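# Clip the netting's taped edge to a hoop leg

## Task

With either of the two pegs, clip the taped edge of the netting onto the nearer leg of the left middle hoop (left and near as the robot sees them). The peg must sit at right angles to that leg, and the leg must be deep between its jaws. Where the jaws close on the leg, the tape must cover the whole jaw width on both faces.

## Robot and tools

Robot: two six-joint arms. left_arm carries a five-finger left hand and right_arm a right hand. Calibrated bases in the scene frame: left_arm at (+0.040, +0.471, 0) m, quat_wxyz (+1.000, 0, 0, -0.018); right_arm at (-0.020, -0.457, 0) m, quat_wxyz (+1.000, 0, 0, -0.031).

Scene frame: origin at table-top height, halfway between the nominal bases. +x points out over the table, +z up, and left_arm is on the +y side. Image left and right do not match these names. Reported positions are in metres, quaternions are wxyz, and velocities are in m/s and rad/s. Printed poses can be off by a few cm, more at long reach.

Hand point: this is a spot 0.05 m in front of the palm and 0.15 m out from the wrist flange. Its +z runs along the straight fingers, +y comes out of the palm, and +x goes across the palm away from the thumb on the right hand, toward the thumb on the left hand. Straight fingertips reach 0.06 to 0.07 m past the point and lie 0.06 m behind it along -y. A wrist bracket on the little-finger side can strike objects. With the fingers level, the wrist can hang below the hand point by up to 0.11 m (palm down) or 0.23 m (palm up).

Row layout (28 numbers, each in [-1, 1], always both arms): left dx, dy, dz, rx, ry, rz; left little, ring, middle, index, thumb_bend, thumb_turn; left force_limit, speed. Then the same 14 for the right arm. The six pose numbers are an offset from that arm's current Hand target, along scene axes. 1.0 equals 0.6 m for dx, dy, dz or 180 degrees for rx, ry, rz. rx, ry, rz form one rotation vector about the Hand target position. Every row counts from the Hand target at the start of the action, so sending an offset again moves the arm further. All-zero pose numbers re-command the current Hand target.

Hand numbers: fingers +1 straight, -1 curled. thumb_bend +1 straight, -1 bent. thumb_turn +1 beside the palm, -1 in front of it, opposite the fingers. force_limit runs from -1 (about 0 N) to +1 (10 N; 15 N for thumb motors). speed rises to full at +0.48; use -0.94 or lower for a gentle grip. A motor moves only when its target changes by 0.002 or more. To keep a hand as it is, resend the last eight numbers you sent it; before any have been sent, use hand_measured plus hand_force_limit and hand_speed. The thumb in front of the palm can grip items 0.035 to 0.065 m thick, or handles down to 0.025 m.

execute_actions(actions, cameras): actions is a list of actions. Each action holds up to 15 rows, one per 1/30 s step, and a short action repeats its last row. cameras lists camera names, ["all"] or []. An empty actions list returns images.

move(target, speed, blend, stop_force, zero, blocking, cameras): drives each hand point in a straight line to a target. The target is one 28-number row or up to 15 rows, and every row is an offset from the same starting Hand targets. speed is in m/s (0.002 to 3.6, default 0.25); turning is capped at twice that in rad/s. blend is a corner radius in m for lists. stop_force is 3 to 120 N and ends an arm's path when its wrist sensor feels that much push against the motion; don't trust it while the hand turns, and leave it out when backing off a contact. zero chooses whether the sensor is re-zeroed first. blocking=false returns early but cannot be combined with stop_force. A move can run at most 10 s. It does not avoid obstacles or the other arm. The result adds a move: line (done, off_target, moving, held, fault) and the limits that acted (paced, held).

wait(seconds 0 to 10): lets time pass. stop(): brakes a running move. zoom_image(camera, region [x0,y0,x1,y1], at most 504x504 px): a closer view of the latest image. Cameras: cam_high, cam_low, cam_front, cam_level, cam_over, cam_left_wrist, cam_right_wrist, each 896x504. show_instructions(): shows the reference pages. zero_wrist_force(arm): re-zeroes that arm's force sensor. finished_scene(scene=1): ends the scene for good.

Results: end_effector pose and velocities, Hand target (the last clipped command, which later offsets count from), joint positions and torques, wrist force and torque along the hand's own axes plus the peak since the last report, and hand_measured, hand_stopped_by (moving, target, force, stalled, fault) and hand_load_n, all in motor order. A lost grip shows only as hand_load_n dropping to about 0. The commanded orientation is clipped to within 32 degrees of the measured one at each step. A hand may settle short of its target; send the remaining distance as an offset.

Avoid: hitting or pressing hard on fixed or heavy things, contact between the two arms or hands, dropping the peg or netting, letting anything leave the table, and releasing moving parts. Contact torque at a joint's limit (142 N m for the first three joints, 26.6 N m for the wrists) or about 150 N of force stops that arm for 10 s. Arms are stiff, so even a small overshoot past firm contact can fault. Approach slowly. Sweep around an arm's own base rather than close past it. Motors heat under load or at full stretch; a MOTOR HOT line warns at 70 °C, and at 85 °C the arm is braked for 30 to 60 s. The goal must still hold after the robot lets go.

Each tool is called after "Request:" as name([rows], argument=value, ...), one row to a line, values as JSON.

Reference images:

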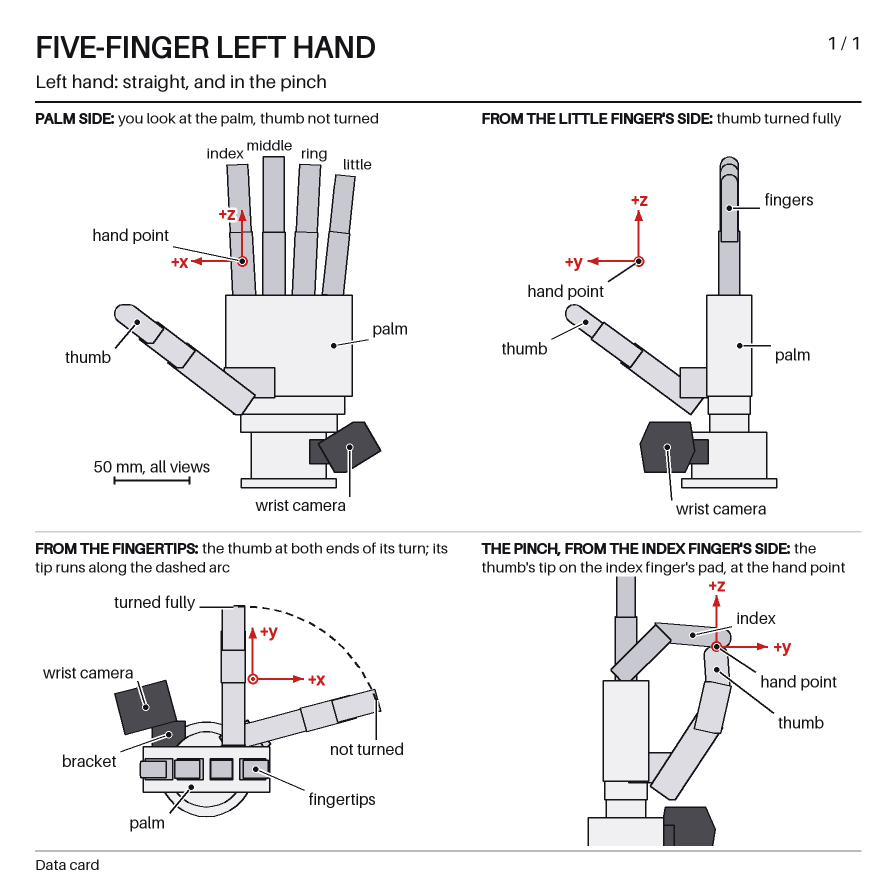

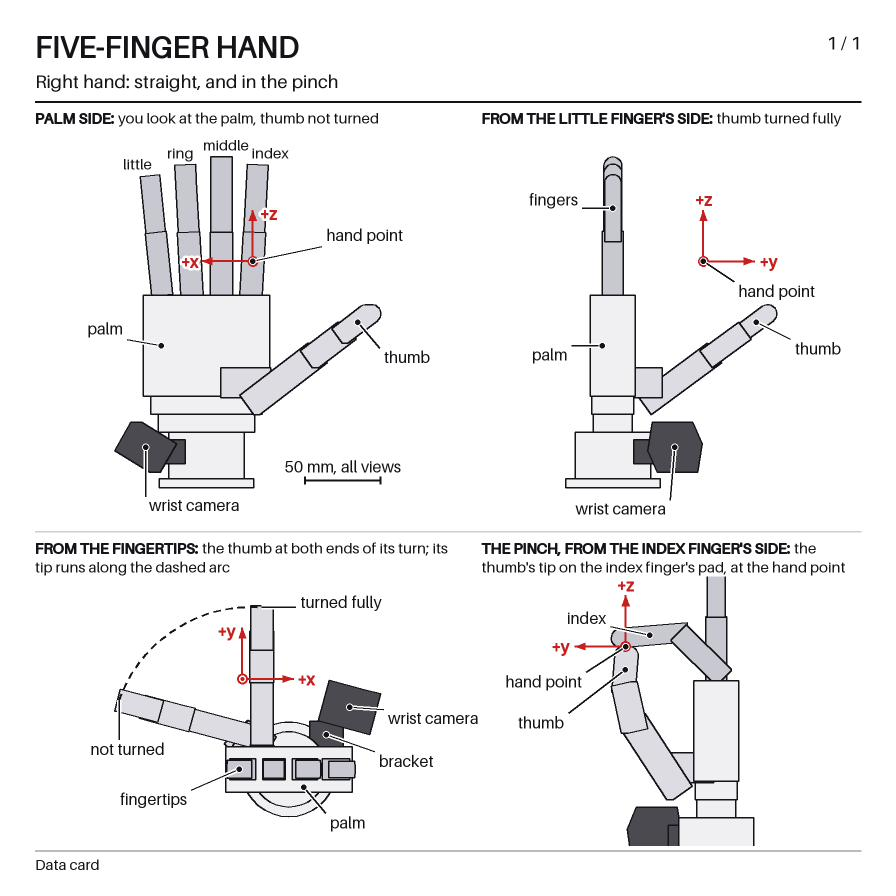

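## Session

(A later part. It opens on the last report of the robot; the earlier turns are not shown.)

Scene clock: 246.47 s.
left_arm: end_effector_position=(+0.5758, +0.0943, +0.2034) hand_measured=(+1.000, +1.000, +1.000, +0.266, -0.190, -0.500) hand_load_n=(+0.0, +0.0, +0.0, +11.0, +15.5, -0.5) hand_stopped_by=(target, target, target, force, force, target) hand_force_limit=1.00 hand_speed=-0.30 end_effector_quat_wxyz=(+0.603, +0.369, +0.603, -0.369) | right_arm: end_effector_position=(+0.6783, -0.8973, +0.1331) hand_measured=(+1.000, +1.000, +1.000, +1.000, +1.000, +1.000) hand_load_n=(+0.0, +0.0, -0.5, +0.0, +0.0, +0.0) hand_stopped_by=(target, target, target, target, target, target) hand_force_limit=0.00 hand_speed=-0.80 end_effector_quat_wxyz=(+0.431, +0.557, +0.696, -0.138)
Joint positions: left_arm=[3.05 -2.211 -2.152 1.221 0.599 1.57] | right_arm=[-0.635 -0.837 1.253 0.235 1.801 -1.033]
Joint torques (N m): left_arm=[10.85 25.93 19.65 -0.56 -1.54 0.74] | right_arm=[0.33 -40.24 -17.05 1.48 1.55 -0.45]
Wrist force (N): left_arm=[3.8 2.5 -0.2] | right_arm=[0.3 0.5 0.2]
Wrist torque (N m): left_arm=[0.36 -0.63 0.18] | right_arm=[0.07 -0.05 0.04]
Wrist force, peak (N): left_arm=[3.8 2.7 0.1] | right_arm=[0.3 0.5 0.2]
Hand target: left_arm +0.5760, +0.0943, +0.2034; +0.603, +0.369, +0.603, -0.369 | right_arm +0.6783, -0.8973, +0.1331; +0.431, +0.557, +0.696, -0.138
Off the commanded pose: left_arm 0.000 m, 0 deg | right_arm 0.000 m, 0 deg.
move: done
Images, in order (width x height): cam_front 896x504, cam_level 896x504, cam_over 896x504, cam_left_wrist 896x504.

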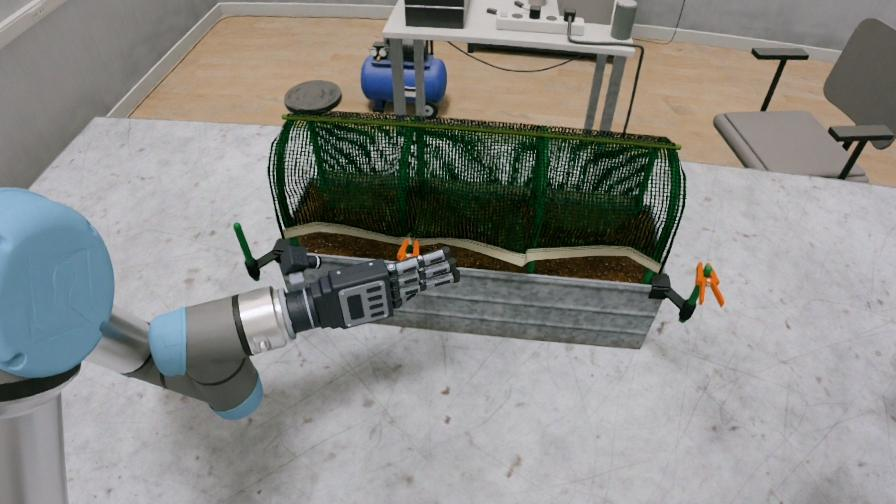

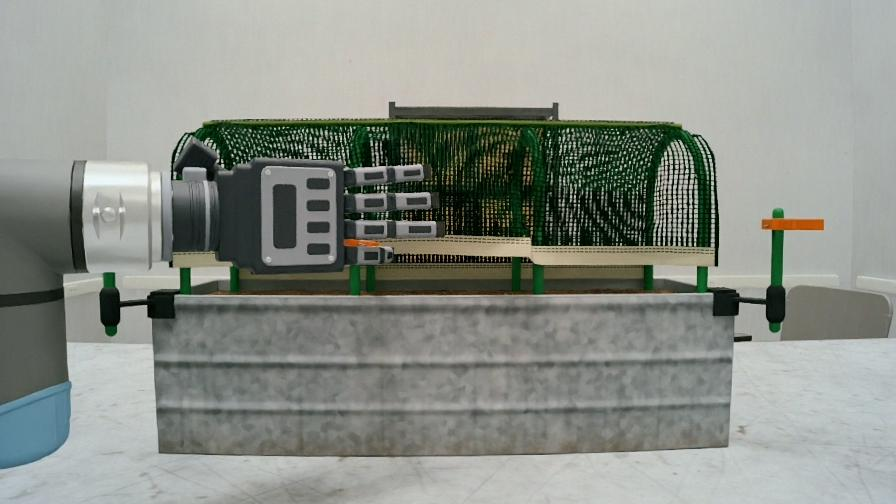

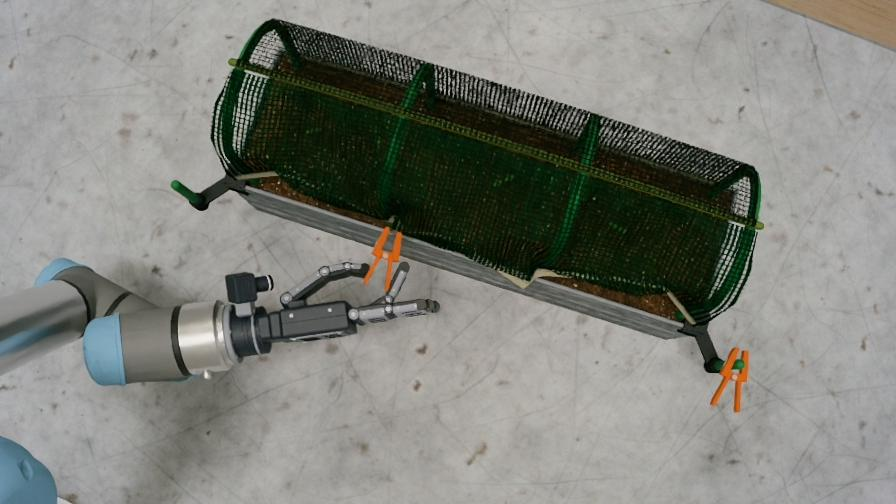

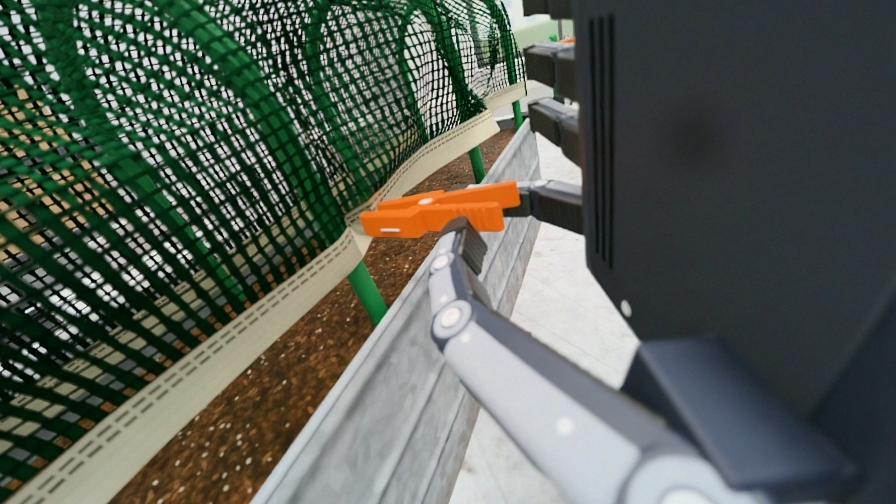

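Request:
move([
  [-0.0042,0,0,0,0,0, 1,1,1,0.26,-0.33,-0.5, 1.0,-0.3, 0,0,0,0,0,0, 1,1,1,1,1,1,0,-0.8],
  [-0.0042,0.0083,-0.0107,0,0,0, 1,1,1,0.26,-0.33,-0.5, 1.0,-0.3, 0,0,0,0,0,0, 1,1,1,1,1,1,0,-0.8],
  [-0.0042,0.0162,-0.0110,0,0,0, 1,1,1,0.26,-0.33,-0.5, 1.0,-0.3, 0,0,0,0,0,0, 1,1,1,1,1,1,0,-0.8],
], speed=0.02, cameras=["cam_front","cam_level","cam_over","cam_left_wrist"])

Request:
zoom_image(camera="cam_level", region=[330, 210, 430, 290])

Request:
zoom_image(camera="cam_over", region=[350, 190, 430, 270])

Request:
zoom_image(camera="cam_front", region=[370, 210, 450, 290])

Request:
zoom_image(camera="cam_left_wrist", region=[300, 130, 440, 270])

Scene clock: 249.23 s.
left_arm: end_effector_position=(+0.5735, +0.1039, +0.1968) hand_measured=(+1.000, +1.000, +1.000, +0.266, -0.190, -0.500) hand_load_n=(+0.0, +0.0, +0.0, +11.0, +15.5, -0.5) hand_stopped_by=(target, target, target, force, force, target) hand_force_limit=1.00 hand_speed=-0.30 end_effector_quat_wxyz=(+0.603, +0.369, +0.603, -0.369) | right_arm: end_effector_position=(+0.6783, -0.8973, +0.1331) hand_measured=(+1.000, +1.000, +1.000, +1.000, +1.000, +1.000) hand_load_n=(+0.0, +0.0, +0.0, +0.0, +0.0, +0.0) hand_stopped_by=(target, target, target, target, target, target) hand_force_limit=0.00 hand_speed=-0.80 end_effector_quat_wxyz=(+0.431, +0.557, +0.696, -0.138)
Joint positions: left_arm=[3.074 -2.223 -2.169 1.25 0.575 1.571] | right_arm=[-0.635 -0.837 1.253 0.235 1.801 -1.033]
Joint torques (N m): left_arm=[9.65 42.2 -5.88 2.74 -1.34 -1.43] | right_arm=[0.27 -40.13 -16.96 1.5 1.71 -0.53]
Wrist force (N): left_arm=[3.9 2.4 -0.5] | right_arm=[0.0 0.1 0.0]
Wrist torque (N m): left_arm=[0.33 -0.64 0.18] | right_arm=[0.02 -0.01 0.01]
Wrist force, peak (N): left_arm=[4.1 2.5 -0.5] | right_arm=[0.4 0.5 -0.2]
Hand target: left_arm +0.5735, +0.1040, +0.1968; +0.603, +0.369, +0.603, -0.369 | right_arm +0.6783, -0.8973, +0.1331; +0.431, +0.557, +0.696, -0.138
Off the commanded pose: left_arm 0.000 m, 0 deg | right_arm 0.000 m, 0 deg.
move: done
Images, in order (width x height): cam_front 896x504, cam_level 896x504, cam_over 896x504, cam_left_wrist 896x504.

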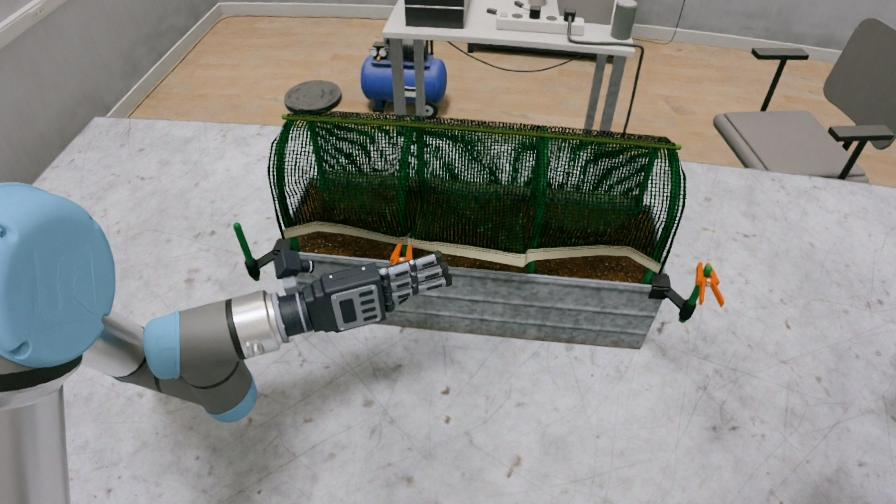

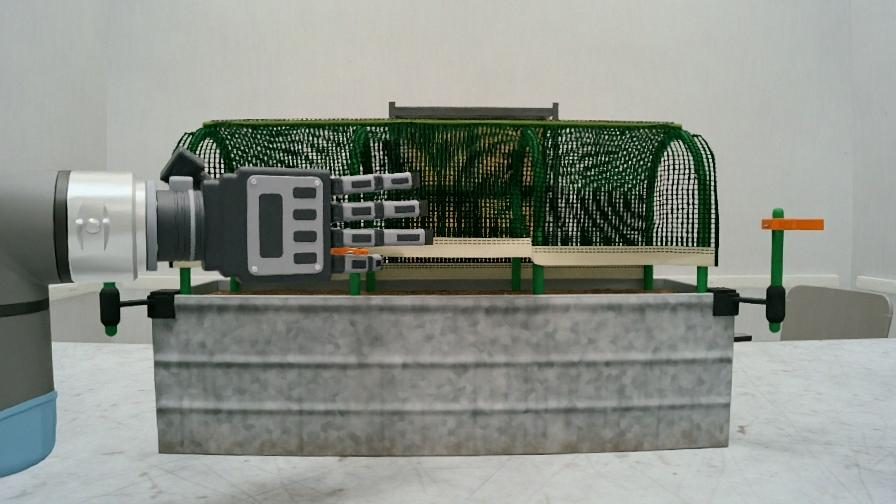

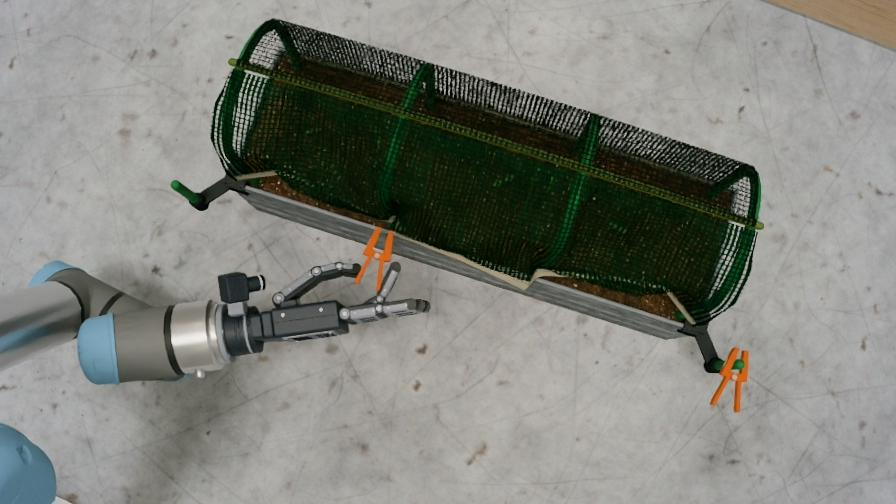

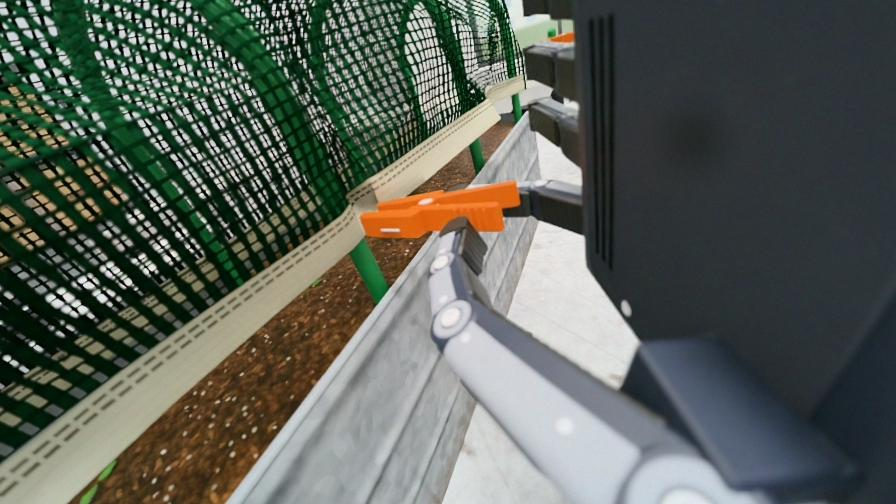

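Scaled by 5.040 from the camera's 896x504 image, which has a finer 1280x720 frame.

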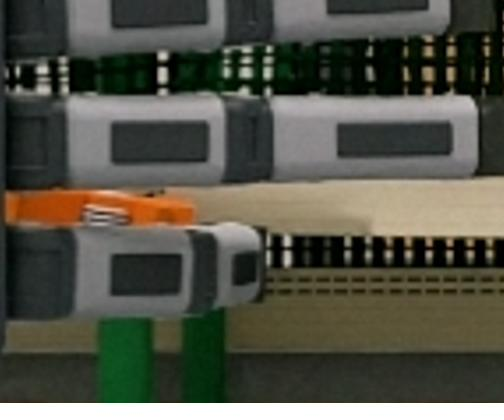

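Scaled by 6.300 from the camera's 896x504 image, which has a finer 1280x720 frame.

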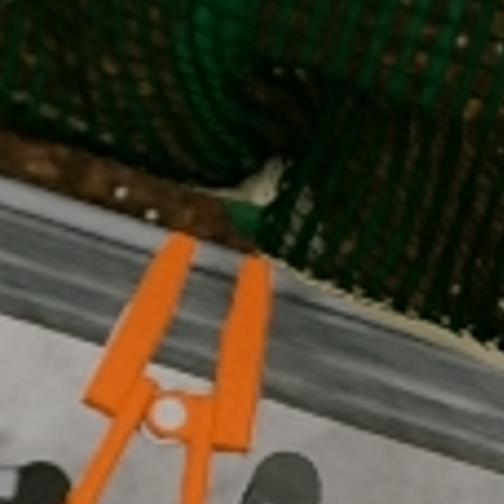

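Scaled by 6.300 from the camera's 896x504 image, which has a finer 1280x720 frame.

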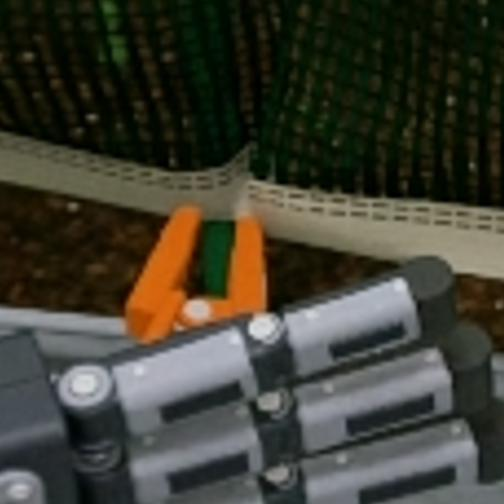

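Scaled by 3.600 from the camera's 896x504 image, which has a finer 1280x720 frame.

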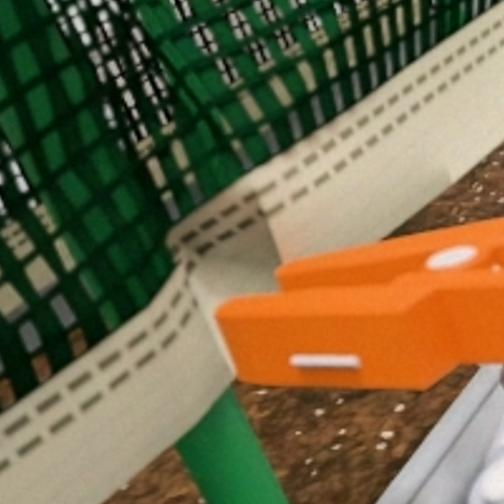

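Request:
move(target=[0.0133,0.0012,0,0,0,0, 1,1,1,0.26,-0.33,-0.5, 1.0,-0.3, 0,0,0,0,0,0, 1,1,1,1,1,1,0,-0.8], speed=0.02, stop_force=20, cameras=["cam_front","cam_level","cam_over","cam_left_wrist"])

Request:
zoom_image(camera="cam_over", region=[350, 190, 430, 270])

Request:
zoom_image(camera="cam_front", region=[370, 210, 450, 290])

Request:
zoom_image(camera="cam_left_wrist", region=[300, 130, 440, 270])

Scene clock: 252.40 s.
left_arm: end_effector_position=(+0.5815, +0.1047, +0.1968) hand_measured=(+1.000, +1.000, +1.000, +0.266, -0.190, -0.500) hand_load_n=(+0.5, +0.0, +0.0, +11.0, +15.5, -0.5) hand_stopped_by=(target, target, target, force, force, target) hand_force_limit=1.00 hand_speed=-0.30 end_effector_quat_wxyz=(+0.603, +0.369, +0.603, -0.369) | right_arm: end_effector_position=(+0.6783, -0.8973, +0.1331) hand_measured=(+1.000, +1.000, +1.000, +1.000, +1.000, +1.000) hand_load_n=(+0.0, +0.0, +0.0, +0.0, -0.5, +0.0) hand_stopped_by=(target, target, target, target, target, target) hand_force_limit=0.00 hand_speed=-0.80 end_effector_quat_wxyz=(+0.431, +0.557, +0.696, -0.138)
Joint positions: left_arm=[3.079 -2.229 -2.149 1.236 0.571 1.571] | right_arm=[-0.635 -0.837 1.253 0.235 1.801 -1.033]
Joint torques (N m): left_arm=[10.5 25.31 20.4 -1.17 -1.36 -0.35] | right_arm=[-0.23 -40.8 -17.81 1.57 1.64 -0.58]
Wrist force (N): left_arm=[3.9 2.6 -0.3] | right_arm=[0.0 0.2 0.0]
Wrist torque (N m): left_arm=[0.34 -0.65 0.17] | right_arm=[0.03 -0.01 0.01]
Wrist force, peak (N): left_arm=[4.1 2.8 -0.4] | right_arm=[0.5 0.4 0.1]
Hand target: left_arm +0.5815, +0.1047, +0.1968; +0.603, +0.369, +0.603, -0.369 | right_arm +0.6783, -0.8973, +0.1331; +0.431, +0.557, +0.696, -0.138
Off the commanded pose: left_arm 0.000 m, 0 deg | right_arm 0.000 m, 0 deg.
move: done
Images, in order (width x height): cam_front 896x504, cam_level 896x504, cam_over 896x504, cam_left_wrist 896x504.

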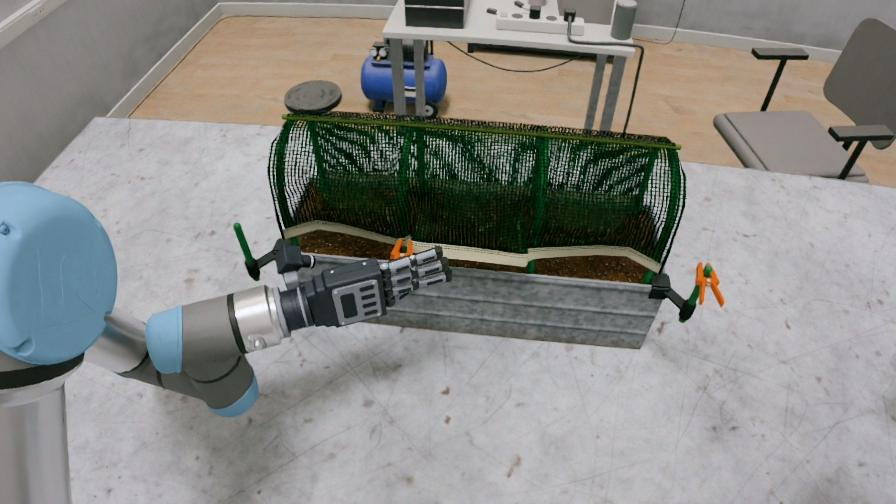

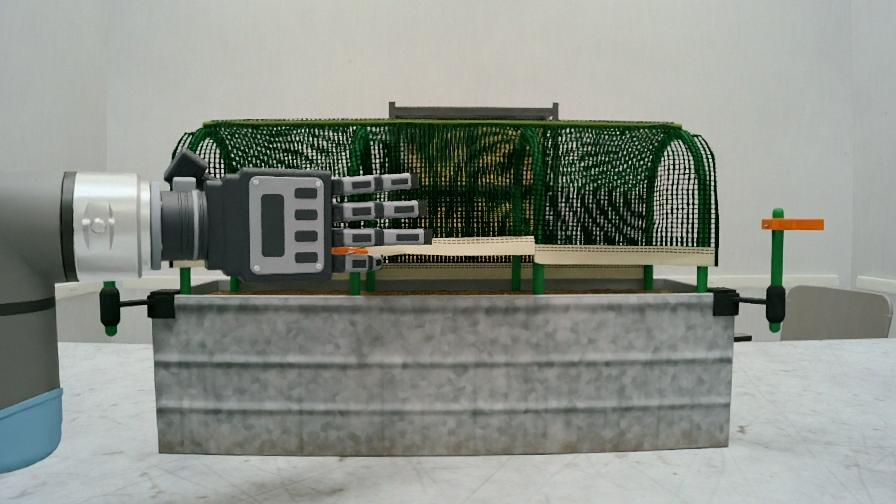

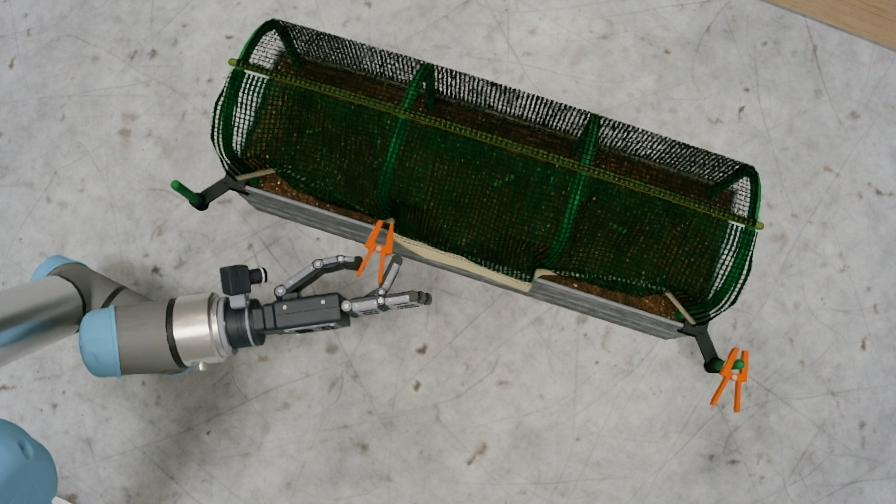

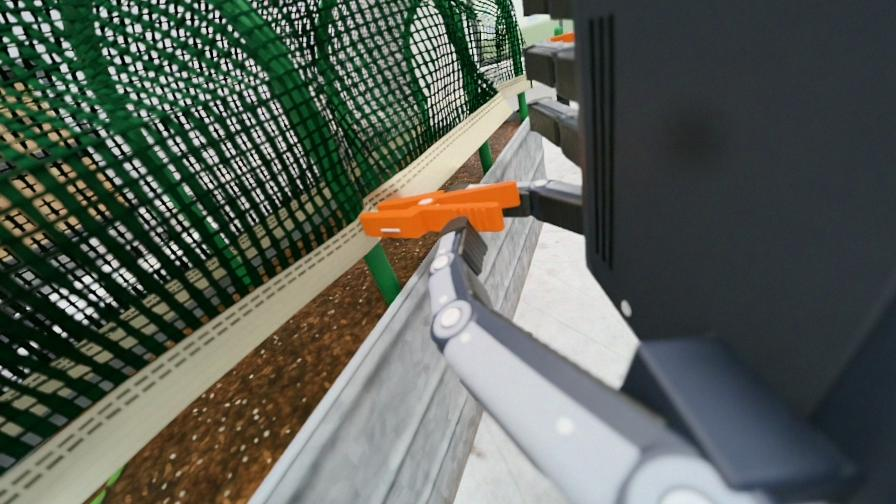

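Scaled by 6.300 from the camera's 896x504 image, which has a finer 1280x720 frame.

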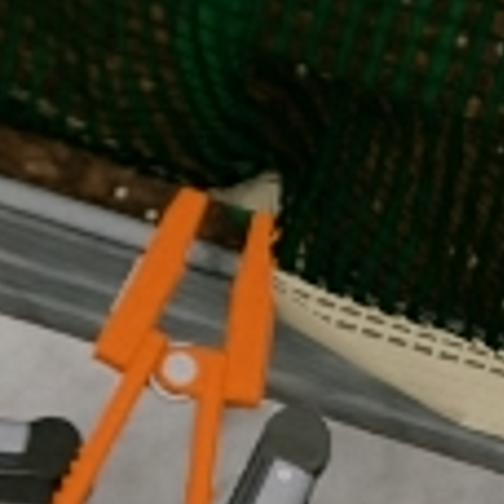

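Scaled by 6.300 from the camera's 896x504 image, which has a finer 1280x720 frame.

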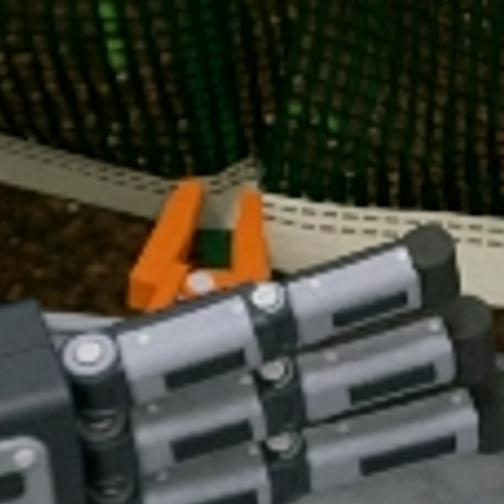

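Scaled by 3.600 from the camera's 896x504 image, which has a finer 1280x720 frame.

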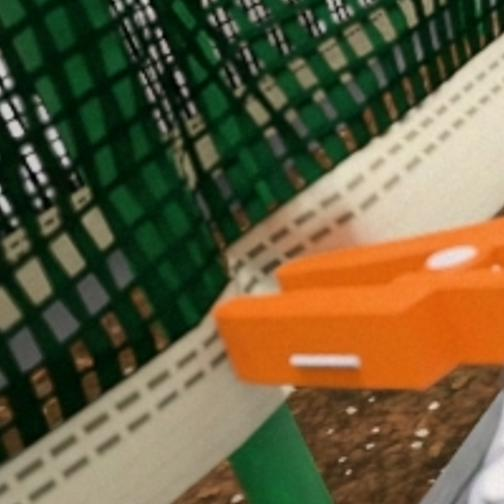

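Request:
wait(seconds=0, cameras=["cam_low","cam_high","cam_level"])

Request:
zoom_image(camera="cam_low", region=[500, 120, 660, 220])

Request:
zoom_image(camera="cam_high", region=[460, 160, 580, 260])

Request:
zoom_image(camera="cam_level", region=[325, 225, 405, 285])

Scene clock: 253.30 s.
left_arm: end_effector_position=(+0.5815, +0.1047, +0.1968) hand_measured=(+1.000, +1.000, +1.000, +0.266, -0.190, -0.500) hand_load_n=(+0.0, +0.0, +0.0, +11.0, +15.5, -0.5) hand_stopped_by=(target, target, target, force, force, target) hand_force_limit=1.00 hand_speed=-0.30 end_effector_quat_wxyz=(+0.603, +0.369, +0.603, -0.369) | right_arm: end_effector_position=(+0.6783, -0.8973, +0.1331) hand_measured=(+1.000, +1.000, +1.000, +1.000, +1.000, +1.000) hand_load_n=(+0.0, +0.0, +0.0, +0.0, +0.0, +0.0) hand_stopped_by=(target, target, target, target, target, target) hand_force_limit=0.00 hand_speed=-0.80 end_effector_quat_wxyz=(+0.431, +0.557, +0.696, -0.138)
Joint positions: left_arm=[3.079 -2.229 -2.149 1.236 0.571 1.571] | right_arm=[-0.635 -0.837 1.253 0.235 1.801 -1.033]
Joint torques (N m): left_arm=[10.42 25.25 20.31 -1 -1.43 1.23] | right_arm=[0.65 -40.25 -16.91 1.52 1.54 -0.48]
Wrist force (N): left_arm=[4.0 2.6 -0.1] | right_arm=[0.2 0.2 0.0]
Wrist torque (N m): left_arm=[0.34 -0.64 0.17] | right_arm=[0.04 -0.03 0.01]
Wrist force, peak (N): left_arm=[4.1 2.8 -0.4] | right_arm=[0.2 0.6 -0.1]
Hand target: left_arm +0.5815, +0.1047, +0.1968; +0.603, +0.369, +0.603, -0.369 | right_arm +0.6783, -0.8973, +0.1331; +0.431, +0.557, +0.696, -0.138
Off the commanded pose: left_arm 0.000 m, 0 deg | right_arm 0.000 m, 0 deg.
Images, in order (width x height): cam_high 896x504, cam_low 896x504, cam_level 896x504.

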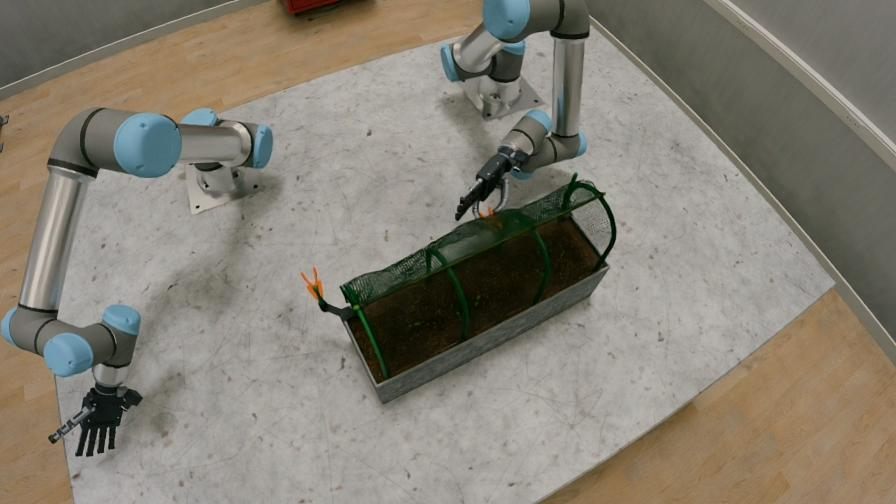

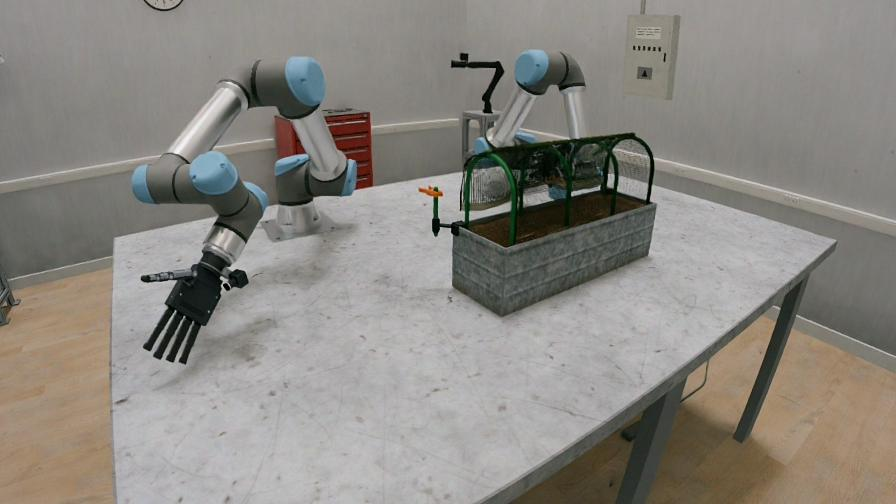

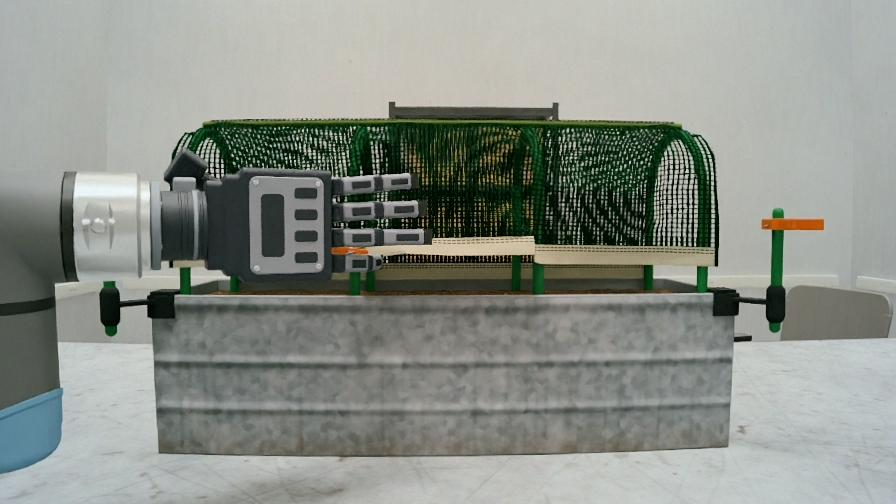

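Scaled by 3.150 from the camera's 896x504 image, which has a finer 1280x720 frame.

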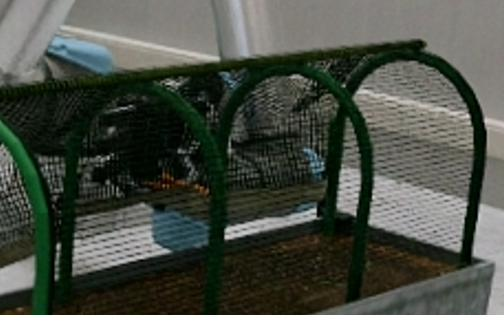

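Scaled by 4.200 from the camera's 896x504 image, which has a finer 1280x720 frame.

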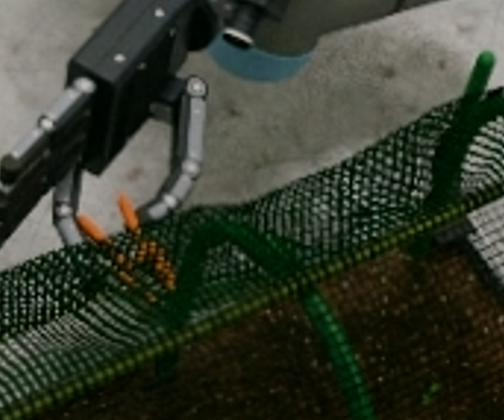

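Scaled by 6.300 from the camera's 896x504 image, which has a finer 1280x720 frame.

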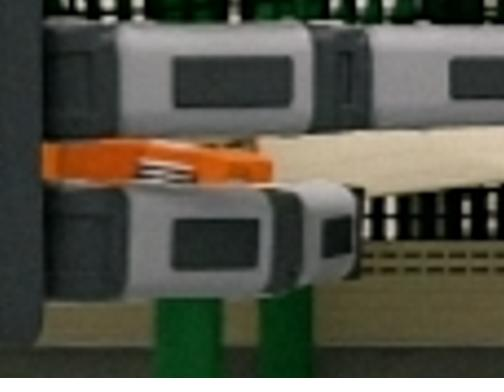

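Request:
move(target=[0.0150,0.0008,0.0013,0,0,0, 1,1,1,0.26,-0.33,-0.5, 1.0,-0.3, 0,0,0,0,0,0, 1,1,1,1,1,1,0,-0.8], speed=0.02, stop_force=20, cameras=["cam_front","cam_level","cam_over","cam_left_wrist"])

Request:
zoom_image(camera="cam_over", region=[350, 190, 430, 270])

Request:
zoom_image(camera="cam_front", region=[370, 210, 450, 290])

Request:
zoom_image(camera="cam_left_wrist", region=[300, 130, 440, 270])

Scene clock: 255.47 s.
left_arm: end_effector_position=(+0.5905, +0.1052, +0.1976) hand_measured=(+1.000, +1.000, +1.000, +0.266, -0.192, -0.500) hand_load_n=(+0.0, +0.0, +0.0, +9.5, +7.0, +0.0) hand_stopped_by=(target, target, target, force, force, target) hand_force_limit=1.00 hand_speed=-0.30 end_effector_quat_wxyz=(+0.603, +0.369, +0.603, -0.369) | right_arm: end_effector_position=(+0.6783, -0.8973, +0.1331) hand_measured=(+1.000, +1.000, +1.000, +1.000, +1.000, +1.000) hand_load_n=(+0.0, +0.0, +0.0, +0.0, +0.0, +0.0) hand_stopped_by=(target, target, target, target, target, target) hand_force_limit=0.00 hand_speed=-0.80 end_effector_quat_wxyz=(+0.431, +0.557, +0.696, -0.138)
Joint positions: left_arm=[3.082 -2.235 -2.126 1.219 0.568 1.571] | right_arm=[-0.635 -0.837 1.253 0.235 1.801 -1.033]
Joint torques (N m): left_arm=[12.55 26.19 22.41 -1.84 0.45 0.06] | right_arm=[0.53 -39.99 -16.97 1.55 1.58 -0.48]
Wrist force (N): left_arm=[4.1 -7.0 -5.0] | right_arm=[0.2 0.1 0.1]
Wrist torque (N m): left_arm=[0.25 -0.69 0.25] | right_arm=[0.03 -0.03 0.01]
Wrist force, peak (N): left_arm=[3.9 -7.5 -5.0] | right_arm=[0.4 0.4 -0.2]
Hand target: left_arm +0.5905, +0.1052, +0.1976; +0.603, +0.369, +0.603, -0.369 | right_arm +0.6783, -0.8973, +0.1331; +0.431, +0.557, +0.696, -0.138
Off the commanded pose: left_arm 0.000 m, 0 deg | right_arm 0.000 m, 0 deg.
move: done
Images, in order (width x height): cam_front 896x504, cam_level 896x504, cam_over 896x504, cam_left_wrist 896x504.

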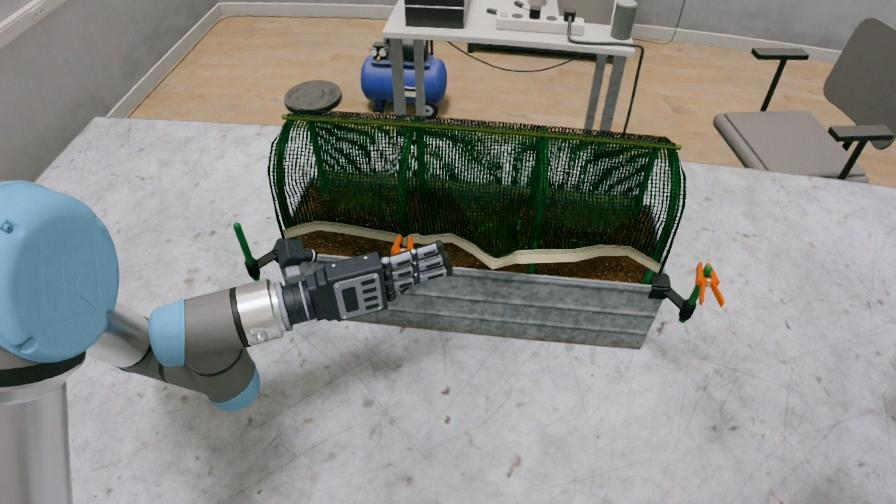

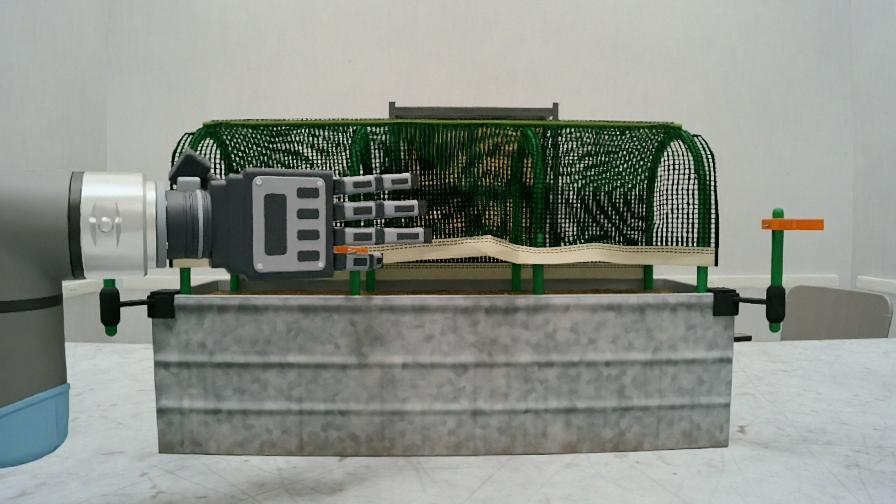

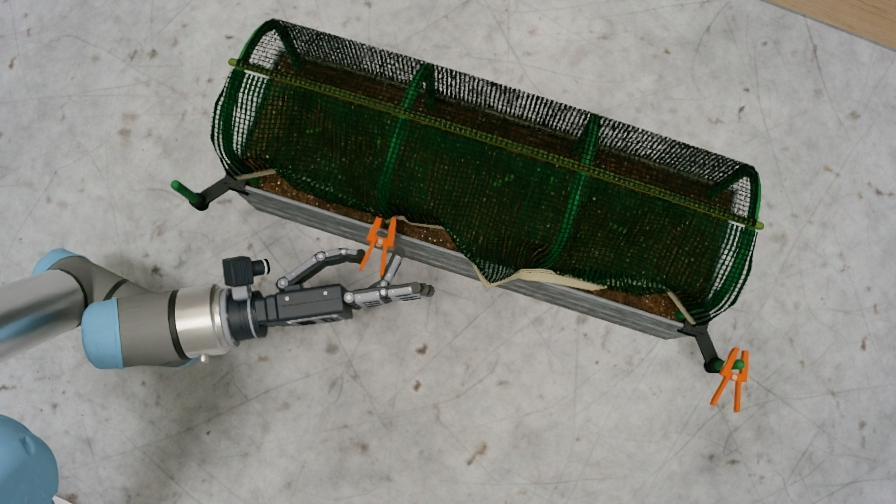

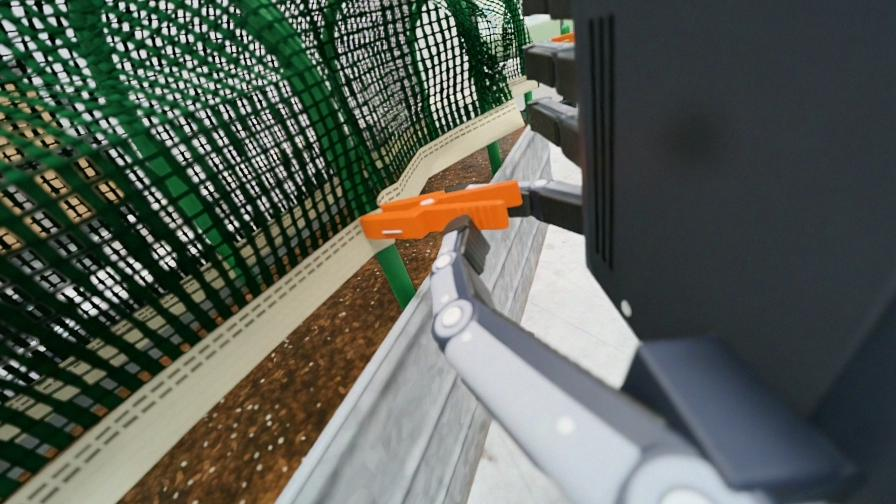

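Scaled by 6.300 from the camera's 896x504 image, which has a finer 1280x720 frame.

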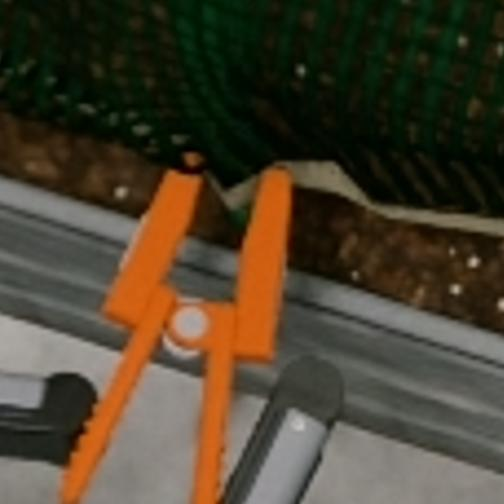

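Scaled by 6.300 from the camera's 896x504 image, which has a finer 1280x720 frame.

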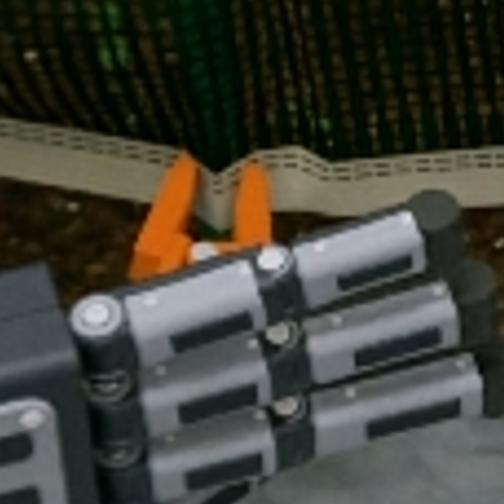

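Scaled by 3.600 from the camera's 896x504 image, which has a finer 1280x720 frame.

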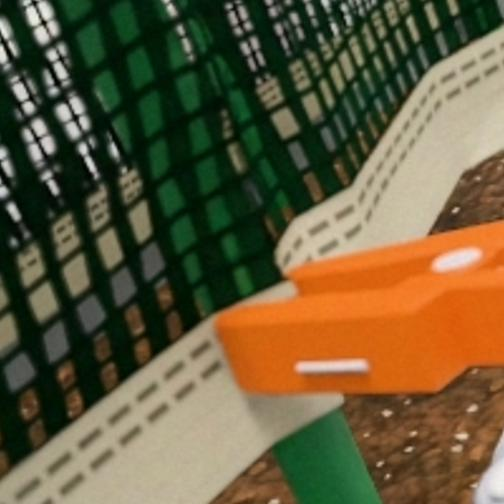

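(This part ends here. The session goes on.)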